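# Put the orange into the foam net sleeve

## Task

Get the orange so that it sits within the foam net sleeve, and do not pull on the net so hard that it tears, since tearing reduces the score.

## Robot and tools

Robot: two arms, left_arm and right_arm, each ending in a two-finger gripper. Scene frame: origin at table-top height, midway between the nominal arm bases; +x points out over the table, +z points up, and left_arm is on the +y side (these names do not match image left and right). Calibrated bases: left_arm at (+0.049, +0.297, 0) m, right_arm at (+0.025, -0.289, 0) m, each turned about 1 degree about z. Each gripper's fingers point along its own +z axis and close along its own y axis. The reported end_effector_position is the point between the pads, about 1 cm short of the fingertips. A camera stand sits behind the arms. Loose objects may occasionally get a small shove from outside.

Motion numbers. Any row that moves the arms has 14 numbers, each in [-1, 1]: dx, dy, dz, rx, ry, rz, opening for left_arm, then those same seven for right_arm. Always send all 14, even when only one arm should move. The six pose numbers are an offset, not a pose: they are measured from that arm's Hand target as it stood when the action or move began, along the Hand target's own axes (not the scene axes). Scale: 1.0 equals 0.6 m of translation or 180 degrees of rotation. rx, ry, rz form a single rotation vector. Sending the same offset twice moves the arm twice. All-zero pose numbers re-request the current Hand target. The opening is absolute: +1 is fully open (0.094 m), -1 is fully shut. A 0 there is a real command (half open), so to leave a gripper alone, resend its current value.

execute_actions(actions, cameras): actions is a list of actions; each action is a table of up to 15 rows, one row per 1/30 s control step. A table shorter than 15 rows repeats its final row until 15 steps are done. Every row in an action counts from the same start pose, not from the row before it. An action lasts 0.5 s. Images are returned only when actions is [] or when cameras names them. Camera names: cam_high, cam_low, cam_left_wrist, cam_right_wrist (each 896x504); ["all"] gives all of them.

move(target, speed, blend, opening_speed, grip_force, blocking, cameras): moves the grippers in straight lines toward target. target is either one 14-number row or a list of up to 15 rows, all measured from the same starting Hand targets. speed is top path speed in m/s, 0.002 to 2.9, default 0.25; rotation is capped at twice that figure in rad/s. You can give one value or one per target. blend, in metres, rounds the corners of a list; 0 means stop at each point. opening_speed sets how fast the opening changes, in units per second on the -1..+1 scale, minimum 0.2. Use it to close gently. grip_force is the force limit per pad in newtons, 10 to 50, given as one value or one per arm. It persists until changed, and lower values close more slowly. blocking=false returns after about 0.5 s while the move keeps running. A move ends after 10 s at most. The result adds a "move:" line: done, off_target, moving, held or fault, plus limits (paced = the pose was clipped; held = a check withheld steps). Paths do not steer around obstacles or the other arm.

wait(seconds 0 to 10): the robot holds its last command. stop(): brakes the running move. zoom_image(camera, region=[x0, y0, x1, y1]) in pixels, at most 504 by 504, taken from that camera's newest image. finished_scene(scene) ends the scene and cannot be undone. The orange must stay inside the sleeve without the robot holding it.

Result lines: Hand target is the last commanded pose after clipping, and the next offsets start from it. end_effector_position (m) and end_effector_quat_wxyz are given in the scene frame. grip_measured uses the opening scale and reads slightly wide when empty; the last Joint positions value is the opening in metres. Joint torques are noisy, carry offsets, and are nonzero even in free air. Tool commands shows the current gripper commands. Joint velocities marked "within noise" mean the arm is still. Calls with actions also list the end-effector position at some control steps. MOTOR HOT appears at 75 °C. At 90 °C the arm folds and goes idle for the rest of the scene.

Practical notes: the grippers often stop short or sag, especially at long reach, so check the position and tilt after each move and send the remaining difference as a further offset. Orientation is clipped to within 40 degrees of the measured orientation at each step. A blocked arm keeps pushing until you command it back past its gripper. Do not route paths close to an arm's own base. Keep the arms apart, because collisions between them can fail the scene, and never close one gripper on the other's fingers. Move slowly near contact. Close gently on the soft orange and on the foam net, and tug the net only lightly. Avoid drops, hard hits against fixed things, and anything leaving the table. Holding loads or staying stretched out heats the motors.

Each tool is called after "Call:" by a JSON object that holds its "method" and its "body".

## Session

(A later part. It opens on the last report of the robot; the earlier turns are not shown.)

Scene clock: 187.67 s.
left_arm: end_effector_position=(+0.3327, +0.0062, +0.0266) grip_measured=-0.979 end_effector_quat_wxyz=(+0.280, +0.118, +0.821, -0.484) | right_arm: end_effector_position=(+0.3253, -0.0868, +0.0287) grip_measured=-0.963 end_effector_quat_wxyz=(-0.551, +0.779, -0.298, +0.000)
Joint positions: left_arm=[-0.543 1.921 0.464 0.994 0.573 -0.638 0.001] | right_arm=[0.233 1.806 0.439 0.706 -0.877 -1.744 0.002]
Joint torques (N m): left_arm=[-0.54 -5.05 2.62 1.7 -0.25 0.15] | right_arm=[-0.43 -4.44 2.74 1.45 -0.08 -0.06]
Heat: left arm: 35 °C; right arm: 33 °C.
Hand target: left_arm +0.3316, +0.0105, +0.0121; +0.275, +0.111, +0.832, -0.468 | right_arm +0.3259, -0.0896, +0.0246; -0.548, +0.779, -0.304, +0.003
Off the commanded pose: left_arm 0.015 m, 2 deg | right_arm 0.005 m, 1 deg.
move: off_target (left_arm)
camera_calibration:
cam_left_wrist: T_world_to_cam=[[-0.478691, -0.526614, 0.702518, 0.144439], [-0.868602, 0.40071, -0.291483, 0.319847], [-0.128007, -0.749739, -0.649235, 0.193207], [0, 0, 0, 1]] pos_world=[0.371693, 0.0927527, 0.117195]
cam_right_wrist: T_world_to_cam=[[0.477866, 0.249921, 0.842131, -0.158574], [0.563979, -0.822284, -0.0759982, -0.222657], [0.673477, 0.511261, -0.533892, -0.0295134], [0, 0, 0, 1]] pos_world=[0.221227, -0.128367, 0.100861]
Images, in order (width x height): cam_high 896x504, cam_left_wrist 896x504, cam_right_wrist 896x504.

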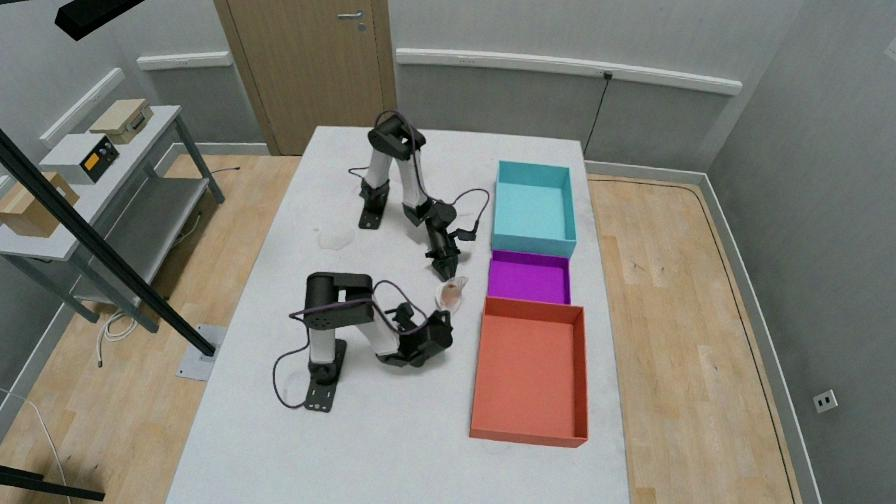

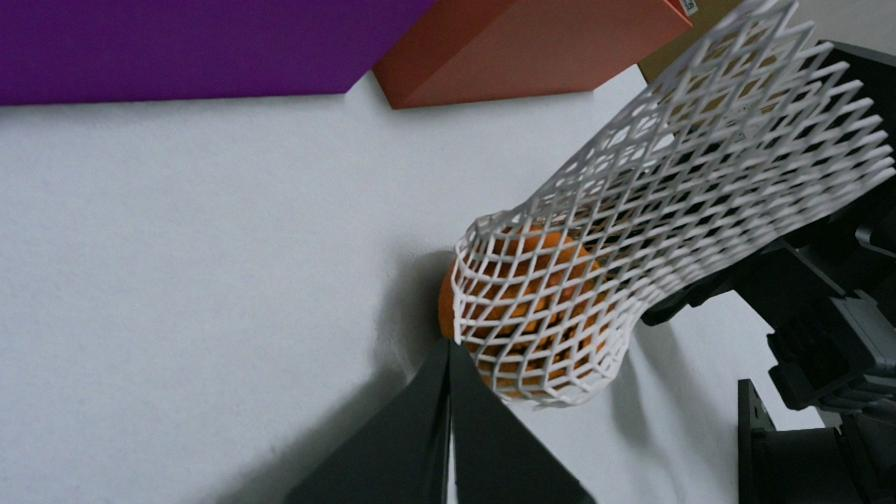

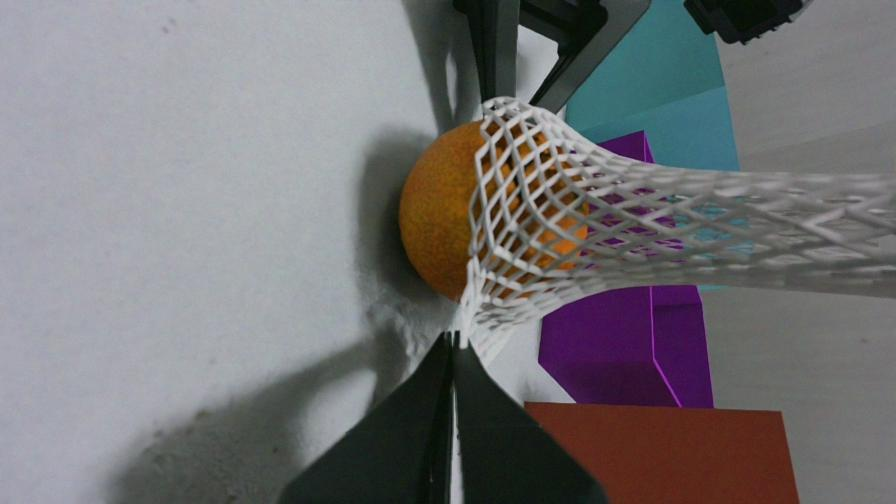

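Call:
{"method": "move", "body": {"target": [0.01615, 0.00322, 0.00063, 0, 0, 0, -1, -0.00733, 0.01118, -0.0013, 0, 0, 0, -1], "speed": 0.04, "cameras": ["cam_high", "cam_left_wrist", "cam_right_wrist"]}}

Scene clock: 200.53 s.
left_arm: end_effector_position=(+0.3321, +0.0073, +0.0282) grip_measured=-0.979 end_effector_quat_wxyz=(+0.298, +0.121, +0.812, -0.487) | right_arm: end_effector_position=(+0.3227, -0.0874, +0.0300) grip_measured=-0.963 end_effector_quat_wxyz=(-0.558, +0.777, -0.290, +0.011)
Joint positions: left_arm=[-0.546 1.942 0.44 1.079 0.561 -0.638 0.001] | right_arm=[0.233 1.809 0.411 0.769 -0.877 -1.744 0.002]
Joint torques (N m): left_arm=[-0.79 -4.49 2.11 1.47 -0.26 0.06] | right_arm=[-0.06 -4.36 2.13 1.28 -0.05 0.05]
Heat: left arm: 35 °C; right arm: 34 °C.
Hand target: left_arm +0.3246, +0.0105, +0.0052; +0.275, +0.111, +0.832, -0.468 | right_arm +0.3189, -0.0896, +0.0206; -0.548, +0.779, -0.304, +0.003
Off the commanded pose: left_arm 0.024 m, 4 deg | right_arm 0.010 m, 2 deg.
move: off_target (left_arm)
camera_calibration:
cam_left_wrist: T_world_to_cam=[[-0.499958, -0.518731, 0.693513, 0.150787], [-0.860441, 0.388507, -0.329704, 0.31781], [-0.0984067, -0.761564, -0.640575, 0.184993], [0, 0, 0, 1]] pos_world=[0.367049, 0.0956309, 0.118713]
cam_right_wrist: T_world_to_cam=[[0.451077, 0.244088, 0.858458, -0.150722], [0.566195, -0.821795, -0.0638437, -0.222602], [0.689893, 0.514853, -0.508894, -0.032572], [0, 0, 0, 1]] pos_world=[0.216495, -0.129374, 0.0986011]
Images, in order (width x height): cam_high 896x504, cam_left_wrist 896x504, cam_right_wrist 896x504.

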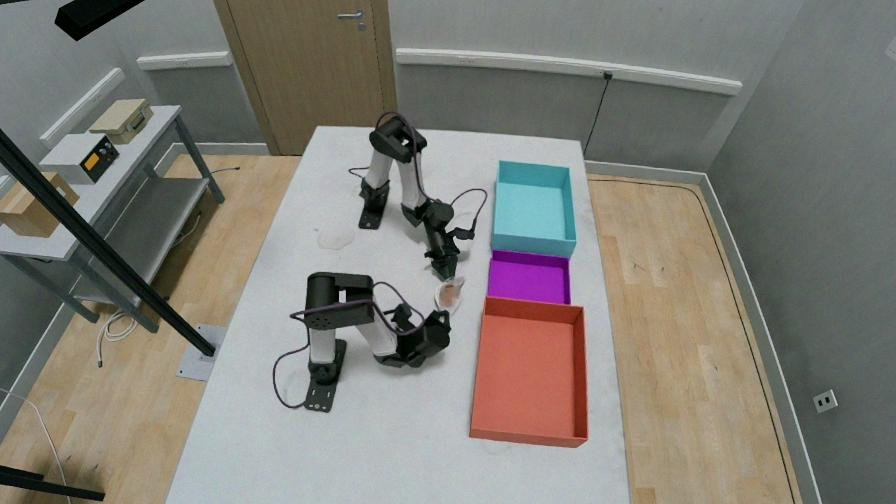

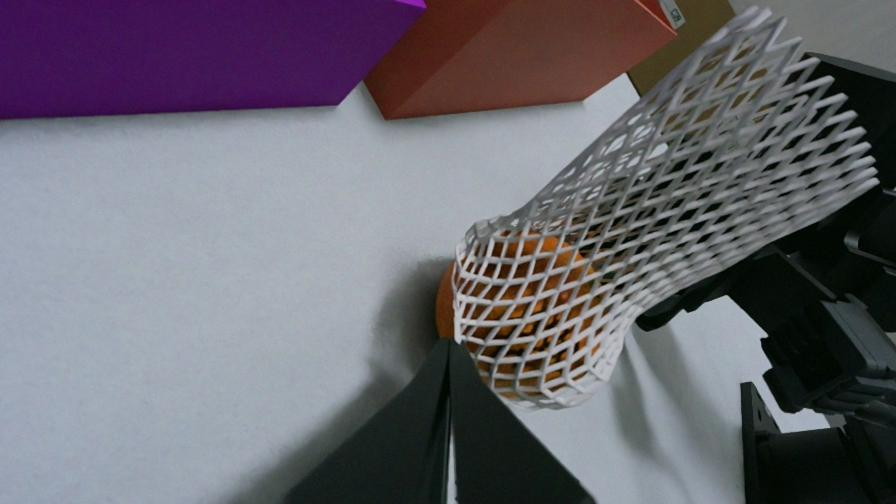

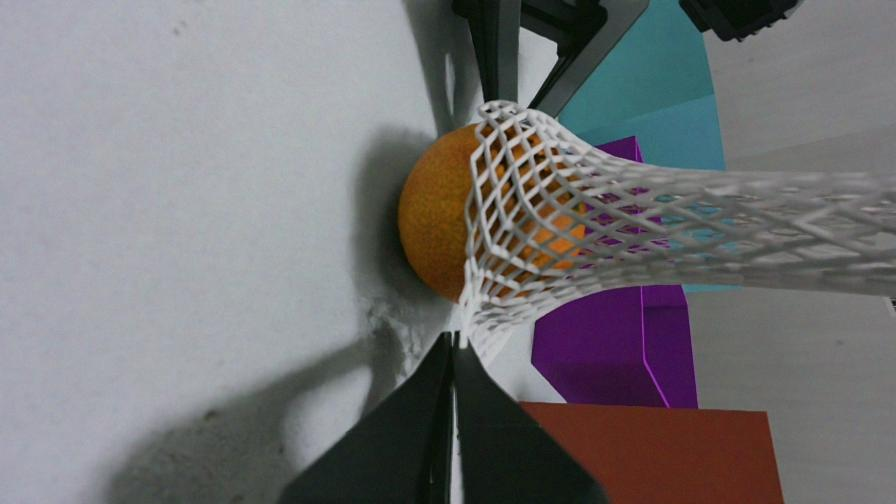

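Call:
{"method": "zoom_image", "body": {"camera": "cam_right_wrist", "region": [380, 0, 660, 200]}}

Call:
{"method": "zoom_image", "body": {"camera": "cam_right_wrist", "region": [340, 240, 560, 420]}}

Call:
{"method": "zoom_image", "body": {"camera": "cam_left_wrist", "region": [360, 200, 660, 420]}}

Call:
{"method": "zoom_image", "body": {"camera": "cam_high", "region": [370, 250, 490, 370]}}

Scaled by 1.800.

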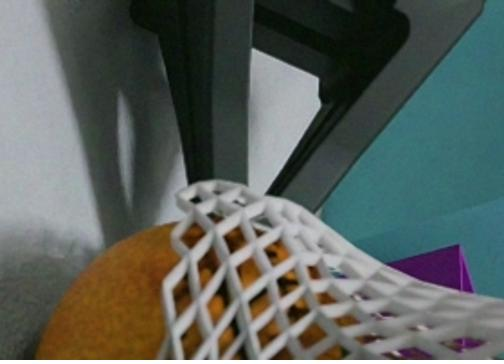

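Scaled by 2.291.

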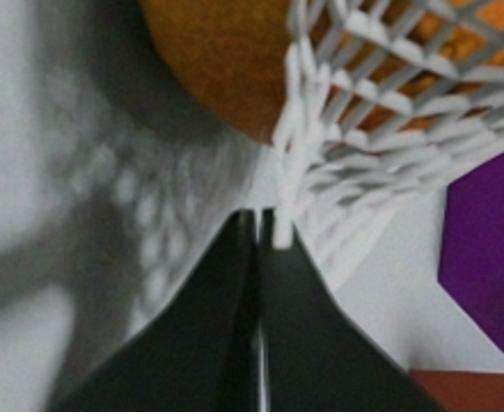

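Scaled by 1.680.

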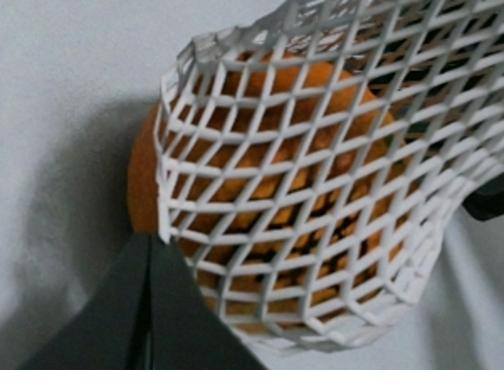

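Scaled by 4.200.

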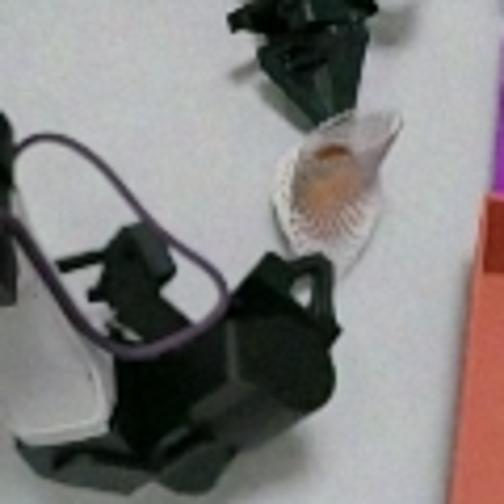

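Call:
{"method": "move", "body": {"target": [0.00074, -0.01399, -0.00899, 0, 0, 0, -1, -0.00925, 0.00185, -0.00471, 0, 0, 0, -1], "speed": 0.04, "cameras": ["cam_high", "cam_left_wrist", "cam_right_wrist"]}}

Scene clock: 233.60 s.
left_arm: end_effector_position=(+0.3297, +0.0069, +0.0278) grip_measured=-0.979 end_effector_quat_wxyz=(+0.305, +0.123, +0.813, -0.481) | right_arm: end_effector_position=(+0.3197, -0.0875, +0.0303) grip_measured=-0.963 end_effector_quat_wxyz=(-0.561, +0.777, -0.285, +0.016)
Joint positions: left_arm=[-0.56 1.938 0.427 1.09 0.535 -0.632 0.001] | right_arm=[0.235 1.809 0.393 0.801 -0.877 -1.744 0.002]
Joint torques (N m): left_arm=[-0.88 -8.28 1.51 1.18 -0.2 -0.05] | right_arm=[0.29 -6.31 1.61 1.06 -0.04 0.06]
Heat: left arm: 34 °C; right arm: 32 °C.
Hand target: left_arm +0.3186, +0.0105, +0.0131; +0.275, +0.111, +0.832, -0.468 | right_arm +0.3129, -0.0896, +0.0226; -0.548, +0.779, -0.304, +0.003
Off the commanded pose: left_arm 0.019 m, 5 deg | right_arm 0.010 m, 3 deg.
move: off_target (left_arm, right_arm)
camera_calibration:
cam_left_wrist: T_world_to_cam=[[-0.505221, -0.529315, 0.681599, 0.151922], [-0.858924, 0.384996, -0.33768, 0.315387], [-0.0836742, -0.756045, -0.64915, 0.179559], [0, 0, 0, 1]] pos_world=[0.362672, 0.0947463, 0.119511]
cam_right_wrist: T_world_to_cam=[[0.439093, 0.242225, 0.865173, -0.146044], [0.568265, -0.820755, -0.0586174, -0.221701], [0.695897, 0.517386, -0.498036, -0.0322919], [0, 0, 0, 1]] pos_world=[0.212584, -0.12988, 0.097275]
Images, in order (width x height): cam_high 896x504, cam_left_wrist 896x504, cam_right_wrist 896x504.

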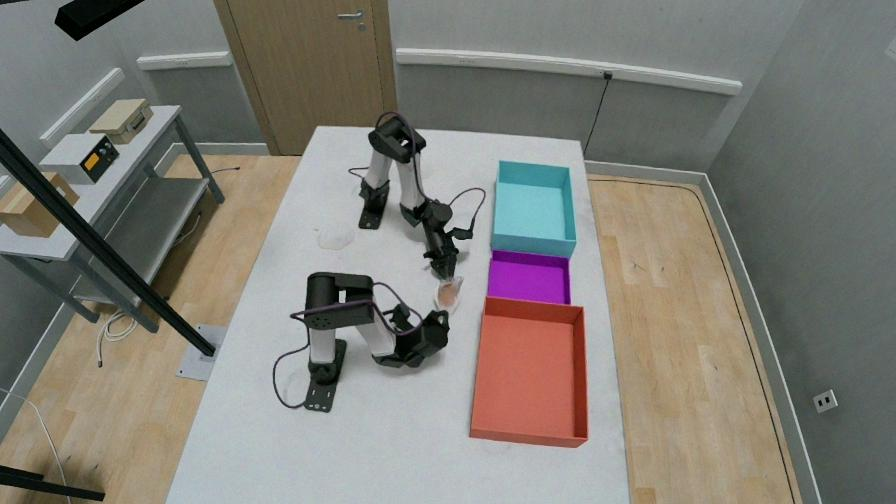

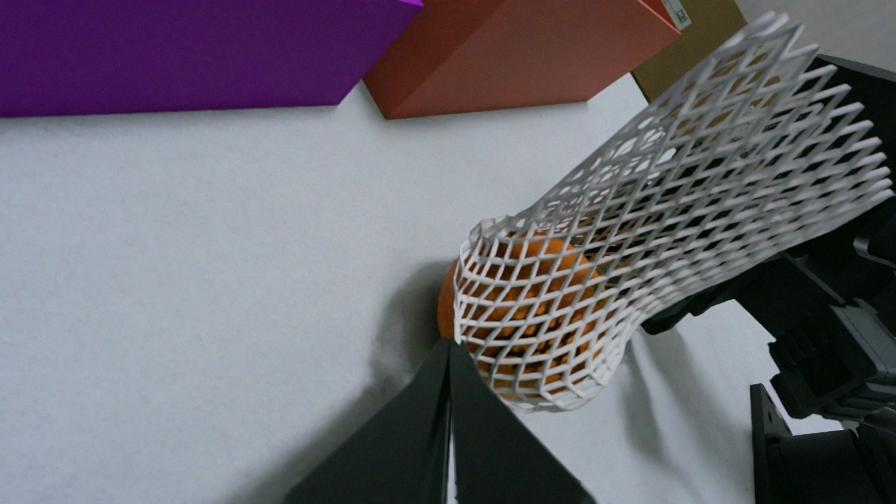

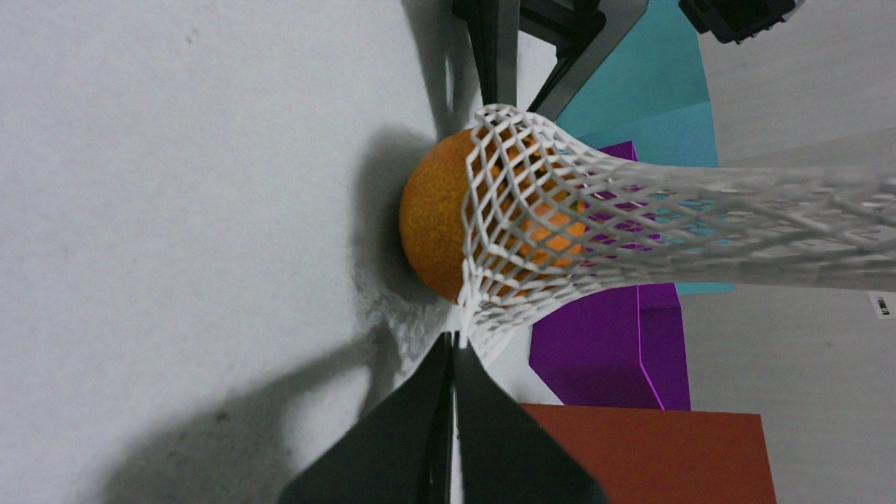

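Call:
{"method": "zoom_image", "body": {"camera": "cam_high", "region": [420, 260, 475, 325]}}

Call:
{"method": "zoom_image", "body": {"camera": "cam_right_wrist", "region": [370, 80, 640, 370]}}

Scaled by 7.754.

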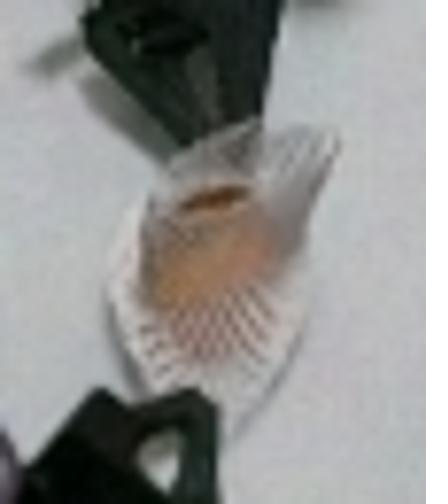

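Scaled by 1.738.

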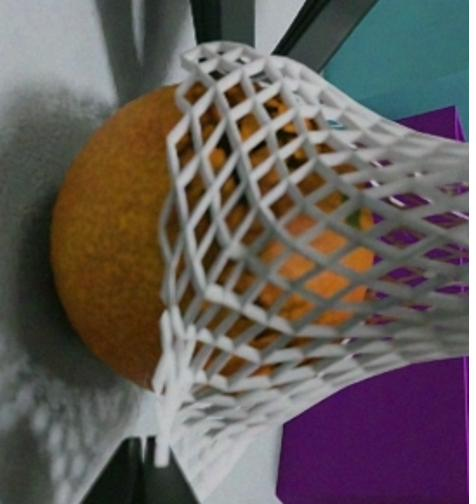

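Call:
{"method": "move", "body": {"target": [0.01371, -0.00737, -0.0059, 0, 0, 0, -1, -0.0163, 0.00941, -0.00676, 0, 0, 0, -1], "speed": 0.04, "cameras": ["cam_high", "cam_left_wrist", "cam_right_wrist"]}}

Scene clock: 244.77 s.
left_arm: end_effector_position=(+0.3196, +0.0061, +0.0279) grip_measured=-0.979 end_effector_quat_wxyz=(+0.307, +0.128, +0.812, -0.479) | right_arm: end_effector_position=(+0.3069, -0.0869, +0.0299) grip_measured=-0.963 end_effector_quat_wxyz=(-0.561, +0.778, -0.281, +0.017)
Joint positions: left_arm=[-0.585 1.924 0.395 1.113 0.513 -0.632 0.001] | right_arm=[0.249 1.783 0.344 0.831 -0.867 -1.744 0.002]
Joint torques (N m): left_arm=[-0.79 -7.92 1.35 1.25 -0.21 -0.2] | right_arm=[0.5 -5.97 1.52 1.09 0.02 0.21]
Heat: left arm: 36 °C; right arm: 32 °C.
Hand target: left_arm +0.3086, +0.0105, +0.0131; +0.275, +0.111, +0.832, -0.468 | right_arm +0.3009, -0.0896, +0.0225; -0.548, +0.779, -0.304, +0.003
Off the commanded pose: left_arm 0.019 m, 5 deg | right_arm 0.010 m, 3 deg.
move: off_target (left_arm, right_arm)
camera_calibration:
cam_left_wrist: T_world_to_cam=[[-0.513763, -0.52992, 0.674709, 0.149163], [-0.85403, 0.390821, -0.343355, 0.305758], [-0.0817395, -0.752624, -0.653357, 0.17765], [0, 0, 0, 1]] pos_world=[0.352281, 0.0932514, 0.120411]
cam_right_wrist: T_world_to_cam=[[0.431396, 0.248203, 0.867348, -0.137411], [0.573797, -0.817377, -0.0514884, -0.215568], [0.696171, 0.519894, -0.495031, -0.0238669], [0, 0, 0, 1]] pos_world=[0.199586, -0.129686, 0.0962691]
Images, in order (width x height): cam_high 896x504, cam_left_wrist 896x504, cam_right_wrist 896x504.

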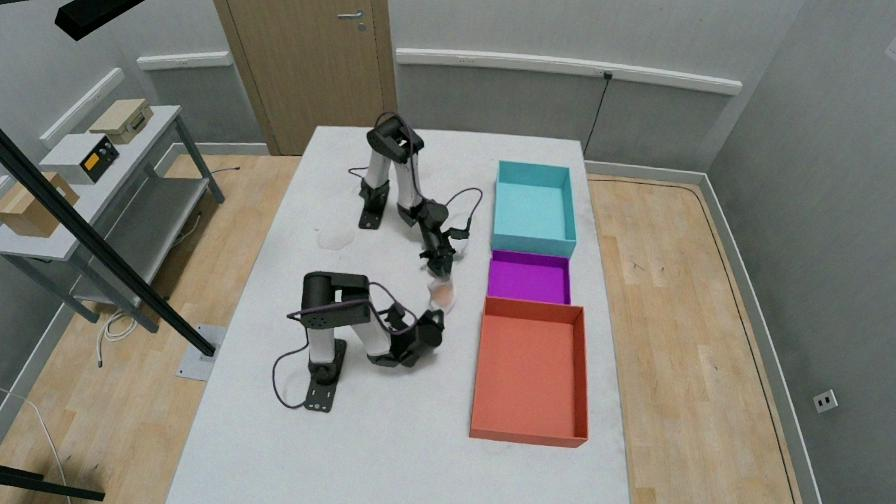

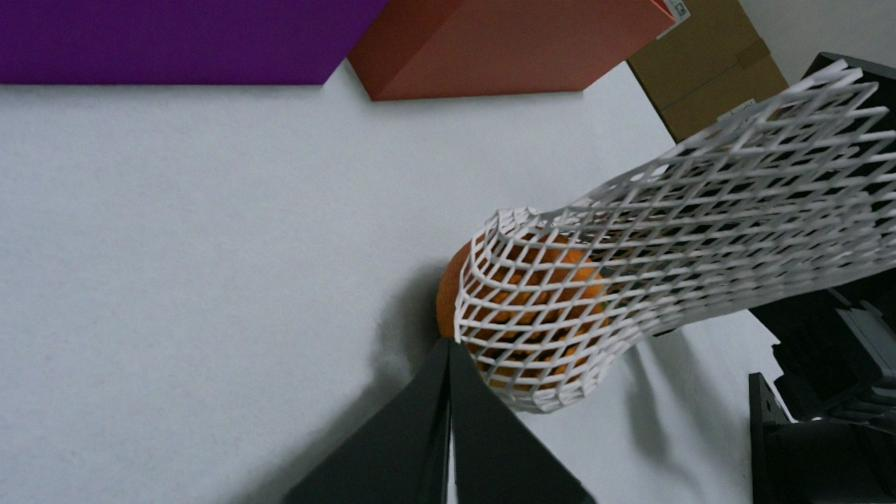

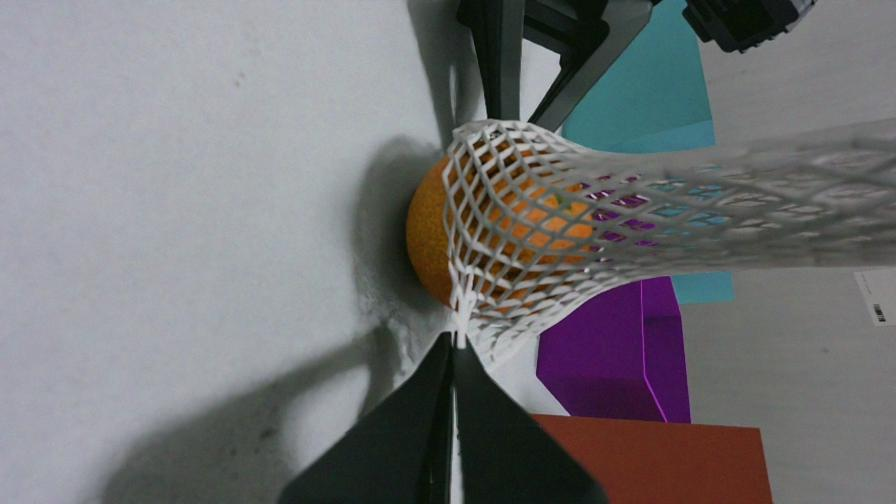

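Call:
{"method": "move", "body": {"target": [-0.0131, -0.01675, -0.00955, 0, 0, 0, -1, -0.00438, -0.01141, -0.00531, 0, 0, 0, -1], "speed": 0.03, "cameras": ["cam_high", "cam_left_wrist", "cam_right_wrist"]}}

Scene clock: 257.13 s.
left_arm: end_effector_position=(+0.3098, +0.0079, +0.0278) grip_measured=-0.979 end_effector_quat_wxyz=(+0.284, +0.121, +0.824, -0.475) | right_arm: end_effector_position=(+0.3025, -0.0874, +0.0326) grip_measured=-0.963 end_effector_quat_wxyz=(-0.558, +0.779, -0.285, +0.012)
Joint positions: left_arm=[-0.595 1.861 0.381 1.02 0.513 -0.647 0.001] | right_arm=[0.25 1.745 0.336 0.786 -0.867 -1.742 0.002]
Joint torques (N m): left_arm=[-0.42 -9.33 3.06 1.28 -0.19 -0.1] | right_arm=[0.14 -6.74 2.93 0.98 0.01 0.23]
Heat: left arm: 36 °C; right arm: 33 °C.
Hand target: left_arm +0.3086, +0.0105, +0.0271; +0.275, +0.111, +0.832, -0.468 | right_arm +0.3009, -0.0896, +0.0305; -0.548, +0.779, -0.304, +0.003
Off the commanded pose: left_arm 0.003 m, 2 deg | right_arm 0.003 m, 3 deg.
move: off_target (right_arm)
camera_calibration:
cam_left_wrist: T_world_to_cam=[[-0.482647, -0.540982, 0.68876, 0.13518], [-0.867811, 0.401481, -0.292775, 0.299334], [-0.118138, -0.73902, -0.663244, 0.189609], [0, 0, 0, 1]] pos_world=[0.347409, 0.093078, 0.120288]
cam_right_wrist: T_world_to_cam=[[0.443906, 0.250888, 0.860234, -0.141081], [0.573734, -0.817001, -0.0577849, -0.213028], [0.688314, 0.519197, -0.506614, -0.0164945], [0, 0, 0, 1]] pos_world=[0.196202, -0.130085, 0.100697]
Images, in order (width x height): cam_high 896x504, cam_left_wrist 896x504, cam_right_wrist 896x504.

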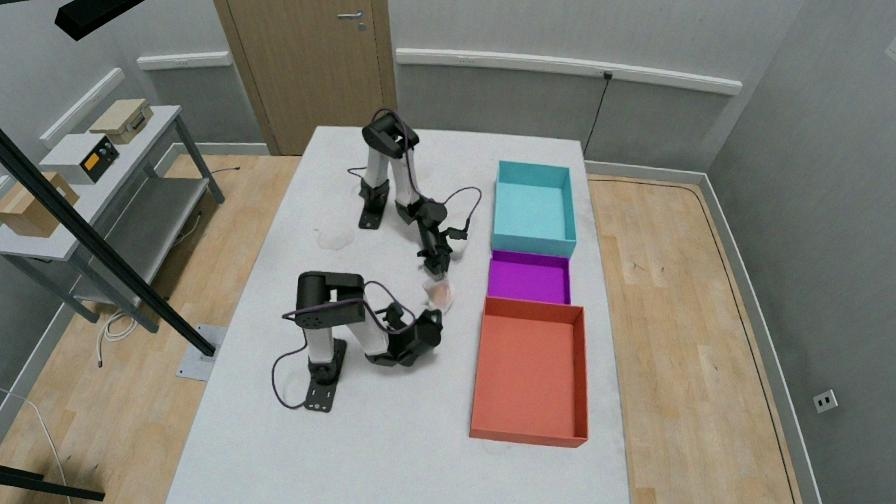

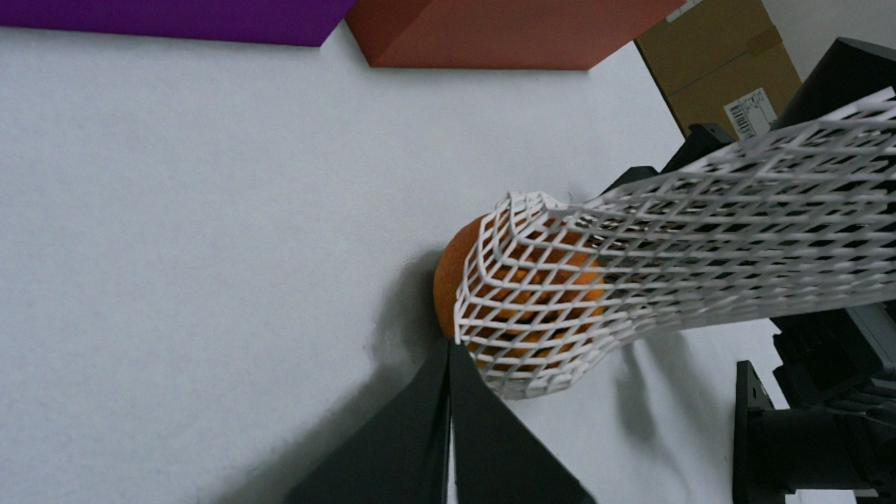

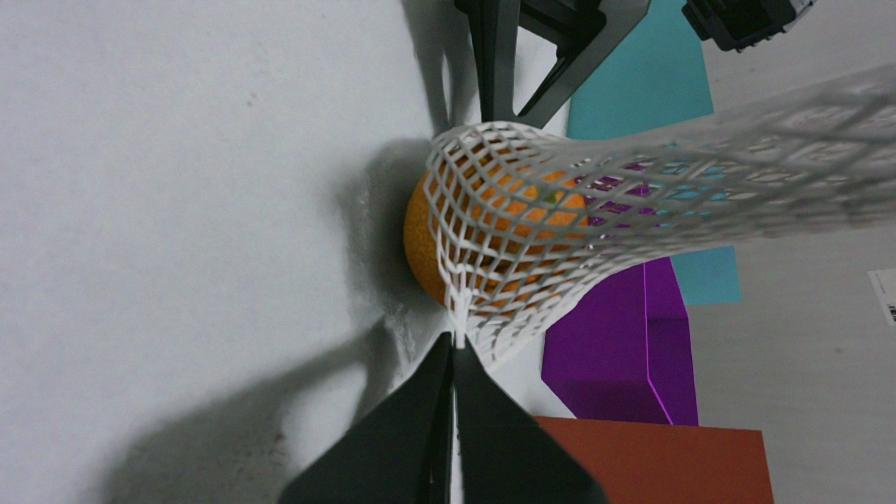

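Call:
{"method": "zoom_image", "body": {"camera": "cam_left_wrist", "region": [400, 160, 680, 420]}}

Call:
{"method": "zoom_image", "body": {"camera": "cam_right_wrist", "region": [370, 90, 640, 370]}}

Call:
{"method": "zoom_image", "body": {"camera": "cam_high", "region": [410, 260, 470, 325]}}

Scaled by 1.800.

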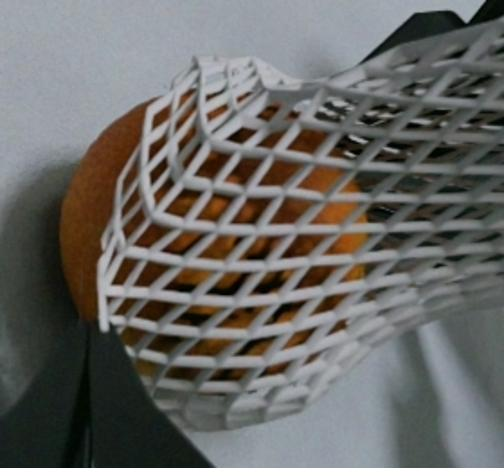

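Scaled by 1.800.

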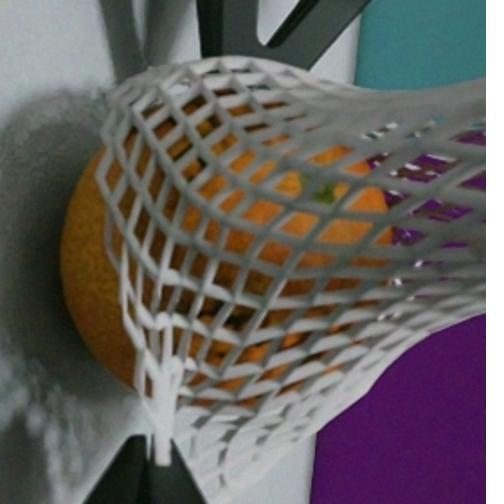

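Scaled by 7.754.

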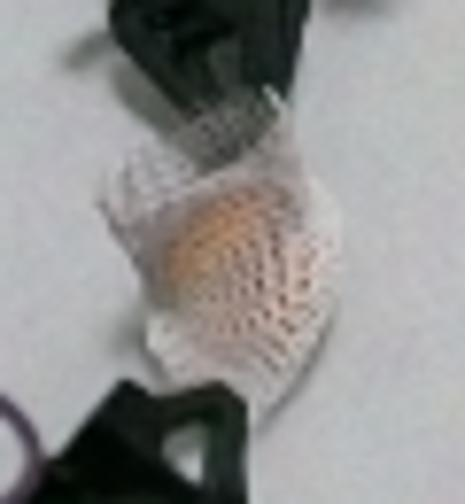

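Call:
{"method": "move", "body": {"target": [-0.00392, 0.0174, 0.01143, 0, 0, 0, -1, 0.02237, 0.01933, 0.01735, 0, 0, 0, -1], "speed": 0.03, "cameras": ["cam_high", "cam_left_wrist", "cam_right_wrist"]}}

Scene clock: 288.60 s.
left_arm: end_effector_position=(+0.3125, +0.0083, +0.0252) grip_measured=-0.979 end_effector_quat_wxyz=(+0.283, +0.119, +0.825, -0.474) | right_arm: end_effector_position=(+0.3069, -0.0831, +0.0319) grip_measured=-0.963 end_effector_quat_wxyz=(-0.575, +0.775, -0.264, +0.015)
Joint positions: left_arm=[-0.589 1.875 0.391 1.018 0.516 -0.647 0.001] | right_arm=[0.249 1.82 0.347 0.895 -0.901 -1.742 0.002]
Joint torques (N m): left_arm=[0.98 -4.92 4.59 1.56 -0.05 0.04] | right_arm=[-0.79 -2.48 3.4 0.93 0.23 0.11]
Heat: left arm: 38 °C; right arm: 35 °C.
Hand target: left_arm +0.3176, +0.0105, +0.0181; +0.275, +0.111, +0.832, -0.468 | right_arm +0.3099, -0.0897, +0.0121; -0.548, +0.779, -0.304, +0.003
Off the commanded pose: left_arm 0.009 m, 2 deg | right_arm 0.021 m, 6 deg.
move: off_target (right_arm)
camera_calibration:
cam_left_wrist: T_world_to_cam=[[-0.476808, -0.544281, 0.690227, 0.136664], [-0.870841, 0.399285, -0.286718, 0.301728], [-0.119542, -0.737787, -0.664365, 0.188908], [0, 0, 0, 1]] pos_world=[0.350503, 0.0932822, 0.117685]
cam_right_wrist: T_world_to_cam=[[0.403531, 0.237058, 0.883723, -0.133093], [0.597336, -0.799877, -0.0581933, -0.217895], [0.693075, 0.551362, -0.464378, -0.0222799], [0, 0, 0, 1]] pos_world=[0.199305, -0.130454, 0.094591]
Images, in order (width x height): cam_high 896x504, cam_left_wrist 896x504, cam_right_wrist 896x504.

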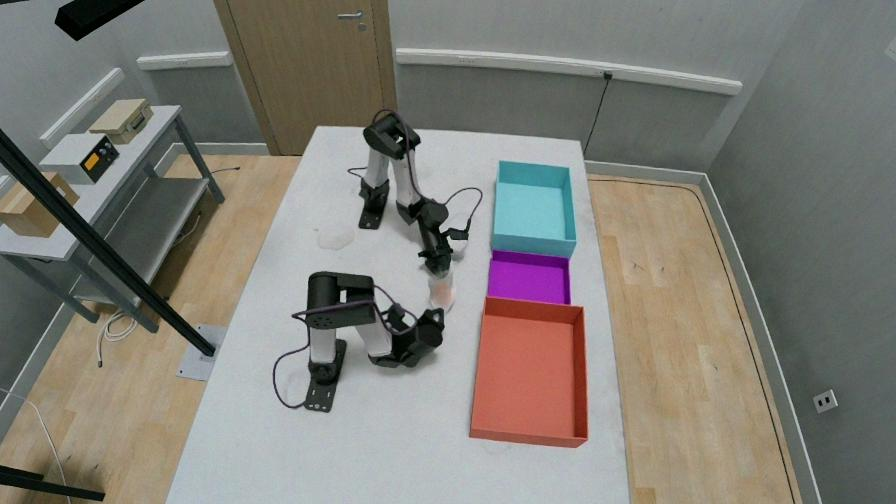

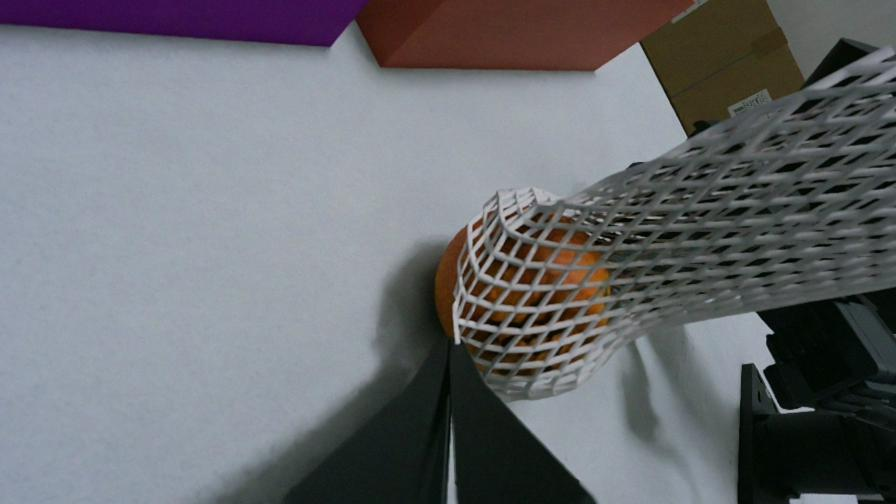

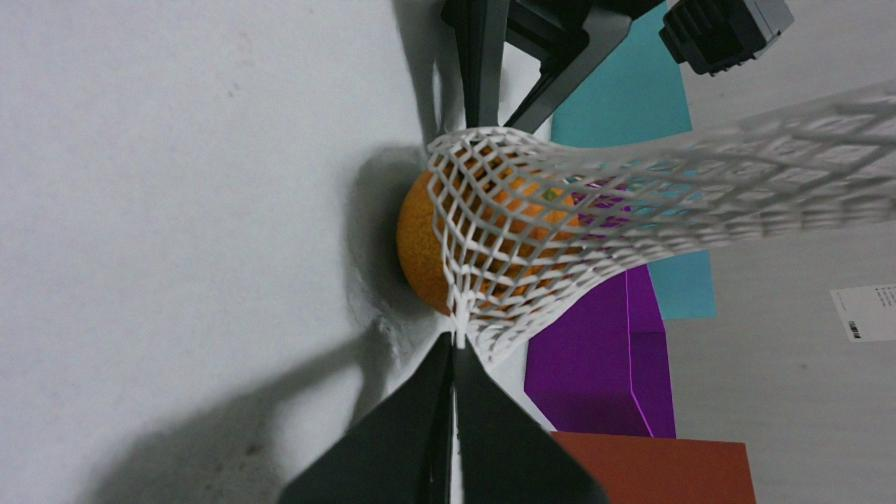

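Call:
{"method": "move", "body": {"target": [-0.01371, 0.00737, 0.0059, 0, 0, 0, -1, 0.0092, -0.01925, 0.00032, 0, 0, 0, -1], "speed": 0.03, "cameras": ["cam_high", "cam_left_wrist", "cam_right_wrist"]}}

Scene clock: 311.47 s.
left_arm: end_effector_position=(+0.3226, +0.0077, +0.0273) grip_measured=-0.979 end_effector_quat_wxyz=(+0.285, +0.116, +0.823, -0.478) | right_arm: end_effector_position=(+0.3144, -0.0827, +0.0322) grip_measured=-0.963 end_effector_quat_wxyz=(-0.570, +0.775, -0.271, +0.009)
Joint positions: left_arm=[-0.568 1.892 0.421 1.012 0.536 -0.647 0.001] | right_arm=[0.244 1.82 0.385 0.835 -0.903 -1.742 0.002]
Joint torques (N m): left_arm=[0.95 -5.35 4.93 1.37 -0.05 0.17] | right_arm=[-0.94 -4.75 4.4 0.77 0.2 0.04]
Heat: left arm: 37 °C; right arm: 33 °C.
Hand target: left_arm +0.3276, +0.0105, +0.0181; +0.275, +0.111, +0.832, -0.468 | right_arm +0.3199, -0.0896, +0.0201; -0.548, +0.779, -0.304, +0.003
Off the commanded pose: left_arm 0.011 m, 2 deg | right_arm 0.015 m, 5 deg.
move: off_target (left_arm, right_arm)
camera_calibration:
cam_left_wrist: T_world_to_cam=[[-0.475763, -0.537915, 0.695915, 0.139256], [-0.871903, 0.392682, -0.29255, 0.311793], [-0.115906, -0.745955, -0.655833, 0.189815], [0, 0, 0, 1]] pos_world=[0.360107, 0.0940664, 0.118792]
cam_right_wrist: T_world_to_cam=[[0.422808, 0.239212, 0.874077, -0.141932], [0.593308, -0.802143, -0.0674693, -0.220634], [0.684995, 0.547124, -0.481079, -0.0248255], [0, 0, 0, 1]] pos_world=[0.207919, -0.129445, 0.0972306]
Images, in order (width x height): cam_high 896x504, cam_left_wrist 896x504, cam_right_wrist 896x504.

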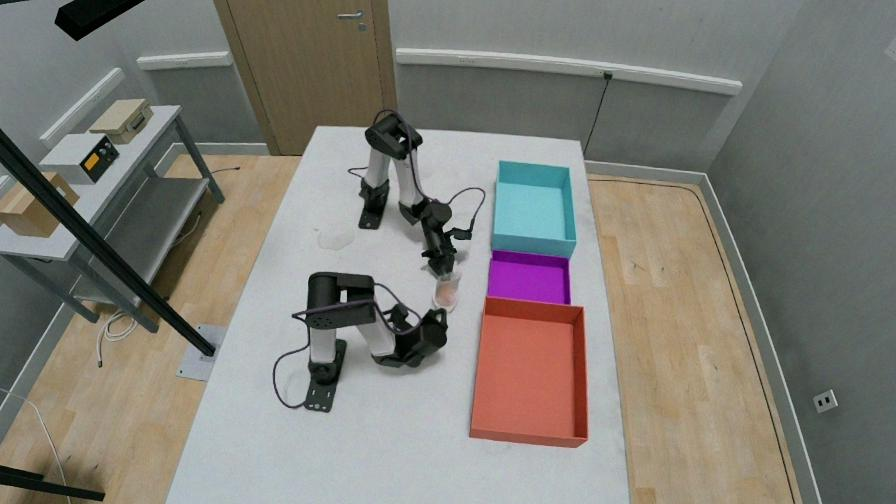

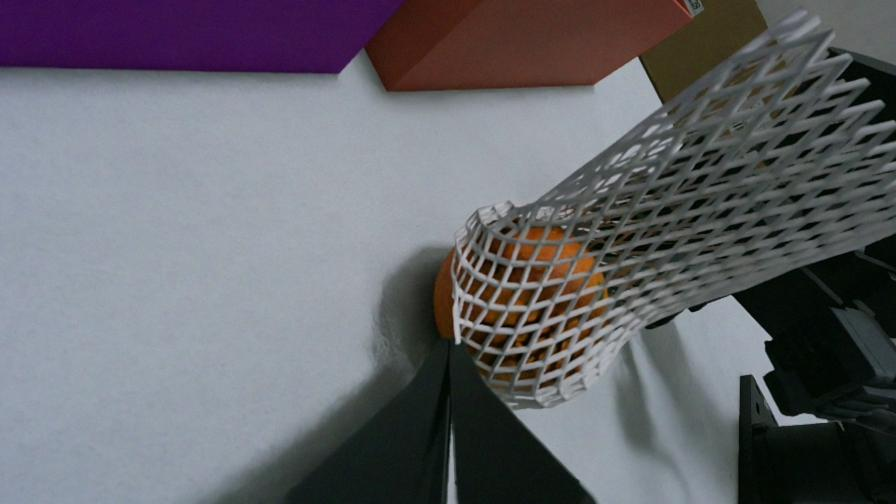

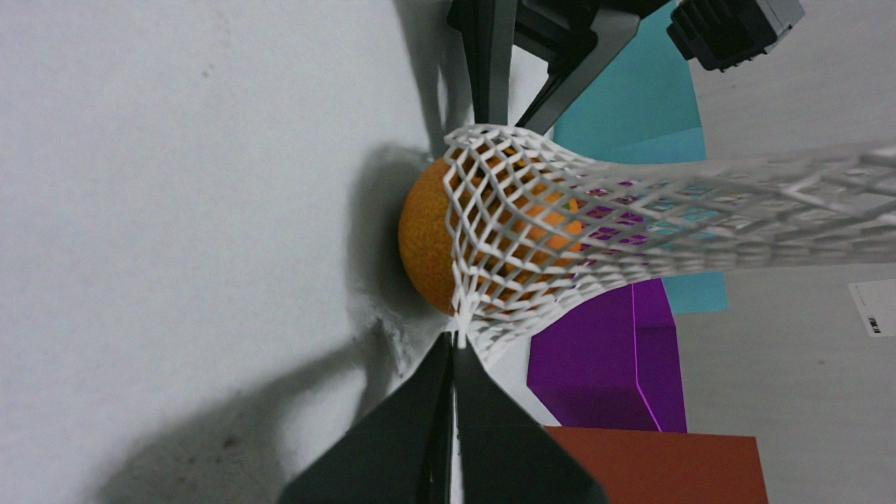

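Call:
{"method": "move", "body": {"target": [0.00635, 0.0018, 0.01248, 0, 0, 0, -1, -0.00148, 0.00642, 0.0125, 0, 0, 0, -1], "speed": 0.03, "cameras": ["cam_high", "cam_left_wrist", "cam_right_wrist"]}}

Scene clock: 339.37 s.
left_arm: end_effector_position=(+0.3257, +0.0043, +0.0264) grip_measured=-0.979 end_effector_quat_wxyz=(+0.285, +0.119, +0.820, -0.482) | right_arm: end_effector_position=(+0.3161, -0.0818, +0.0320) grip_measured=-0.963 end_effector_quat_wxyz=(-0.573, +0.774, -0.269, +0.011)
Joint positions: left_arm=[-0.568 1.916 0.438 1.027 0.544 -0.647 0.001] | right_arm=[0.246 1.835 0.387 0.863 -0.903 -1.735 0.002]
Joint torques (N m): left_arm=[-0.7 -4.26 4.49 1.53 -0.2 0.08] | right_arm=[0.55 -2.89 4 1 0.35 0.17]
Heat: left arm: 36 °C; right arm: 32 °C.
Hand target: left_arm +0.3276, +0.0045, +0.0122; +0.275, +0.111, +0.832, -0.468 | right_arm +0.3199, -0.0837, +0.0141; -0.548, +0.779, -0.304, +0.003
Off the commanded pose: left_arm 0.014 m, 3 deg | right_arm 0.018 m, 5 deg.
move: off_target (left_arm, right_arm)
camera_calibration:
cam_left_wrist: T_world_to_cam=[[-0.482589, -0.529666, 0.69754, 0.141546], [-0.867843, 0.396603, -0.299257, 0.314384], [-0.11814, -0.749773, -0.651063, 0.187615], [0, 0, 0, 1]] pos_world=[0.363309, 0.090955, 0.117497]
cam_right_wrist: T_world_to_cam=[[0.417289, 0.233809, 0.878182, -0.141602], [0.592883, -0.802405, -0.0680889, -0.220802], [0.688737, 0.549072, -0.473456, -0.0278949], [0, 0, 0, 1]] pos_world=[0.209211, -0.128749, 0.0961115]
Images, in order (width x height): cam_high 896x504, cam_left_wrist 896x504, cam_right_wrist 896x504.

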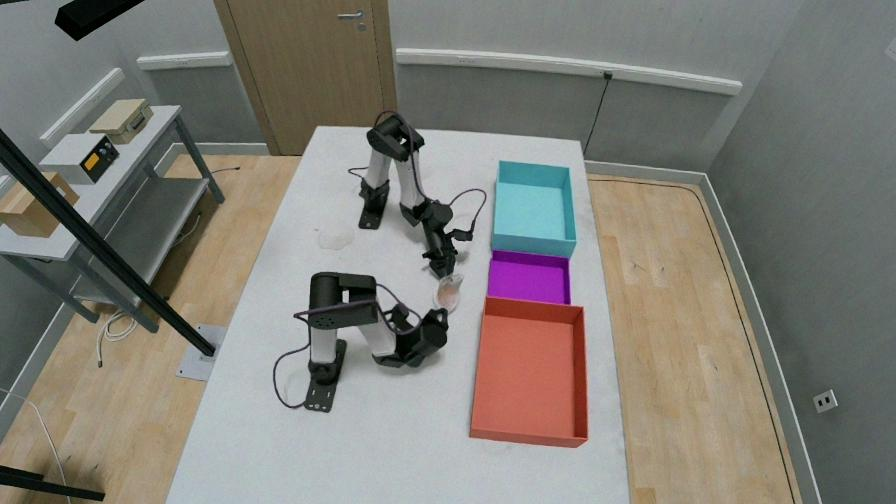

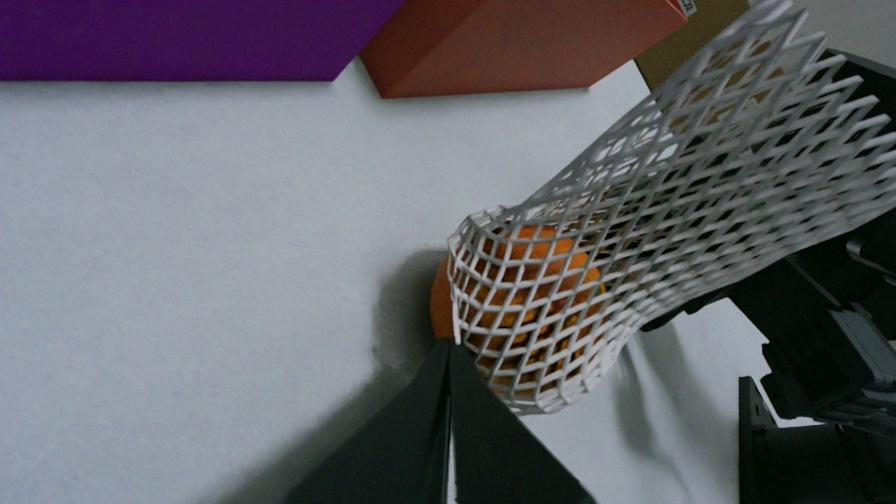

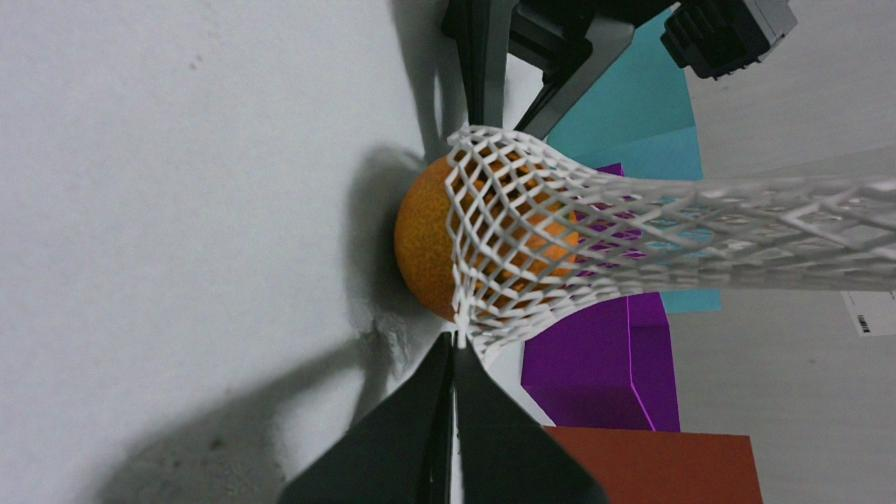

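Call:
{"method": "zoom_image", "body": {"camera": "cam_right_wrist", "region": [370, 0, 650, 200]}}

Call:
{"method": "zoom_image", "body": {"camera": "cam_right_wrist", "region": [340, 270, 520, 400]}}

Call:
{"method": "zoom_image", "body": {"camera": "cam_left_wrist", "region": [600, 220, 896, 504]}}

Call:
{"method": "zoom_image", "body": {"camera": "cam_left_wrist", "region": [360, 200, 560, 420]}}

Call:
{"method": "zoom_image", "body": {"camera": "cam_high", "region": [410, 255, 475, 325]}}

Scaled by 1.800.

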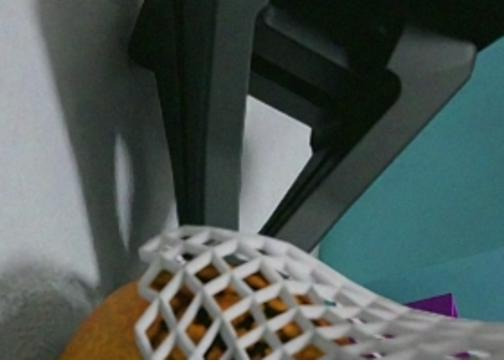

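Scaled by 2.800.

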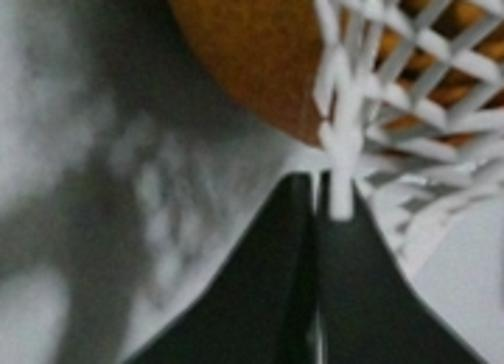

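Scaled by 1.703.

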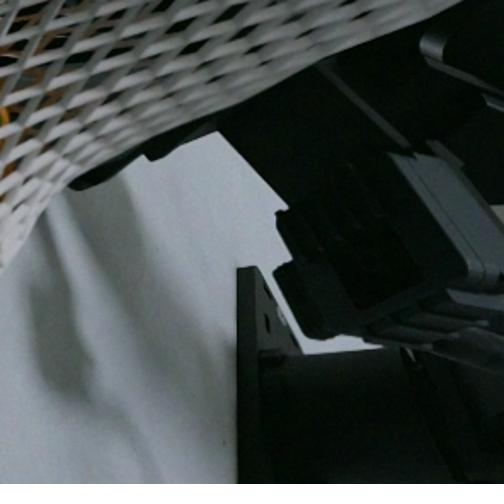

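Scaled by 2.291.

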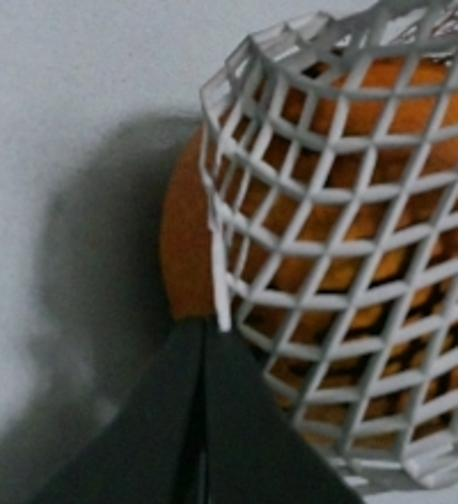

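Scaled by 7.200.

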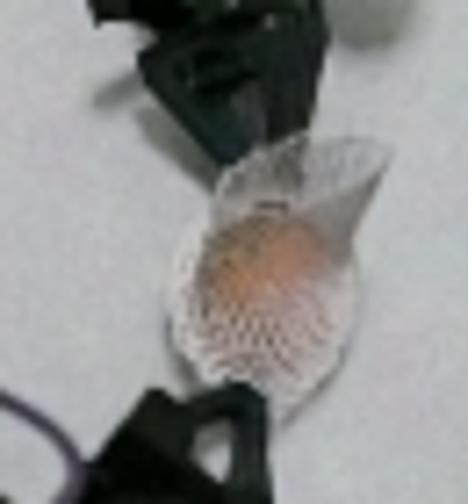

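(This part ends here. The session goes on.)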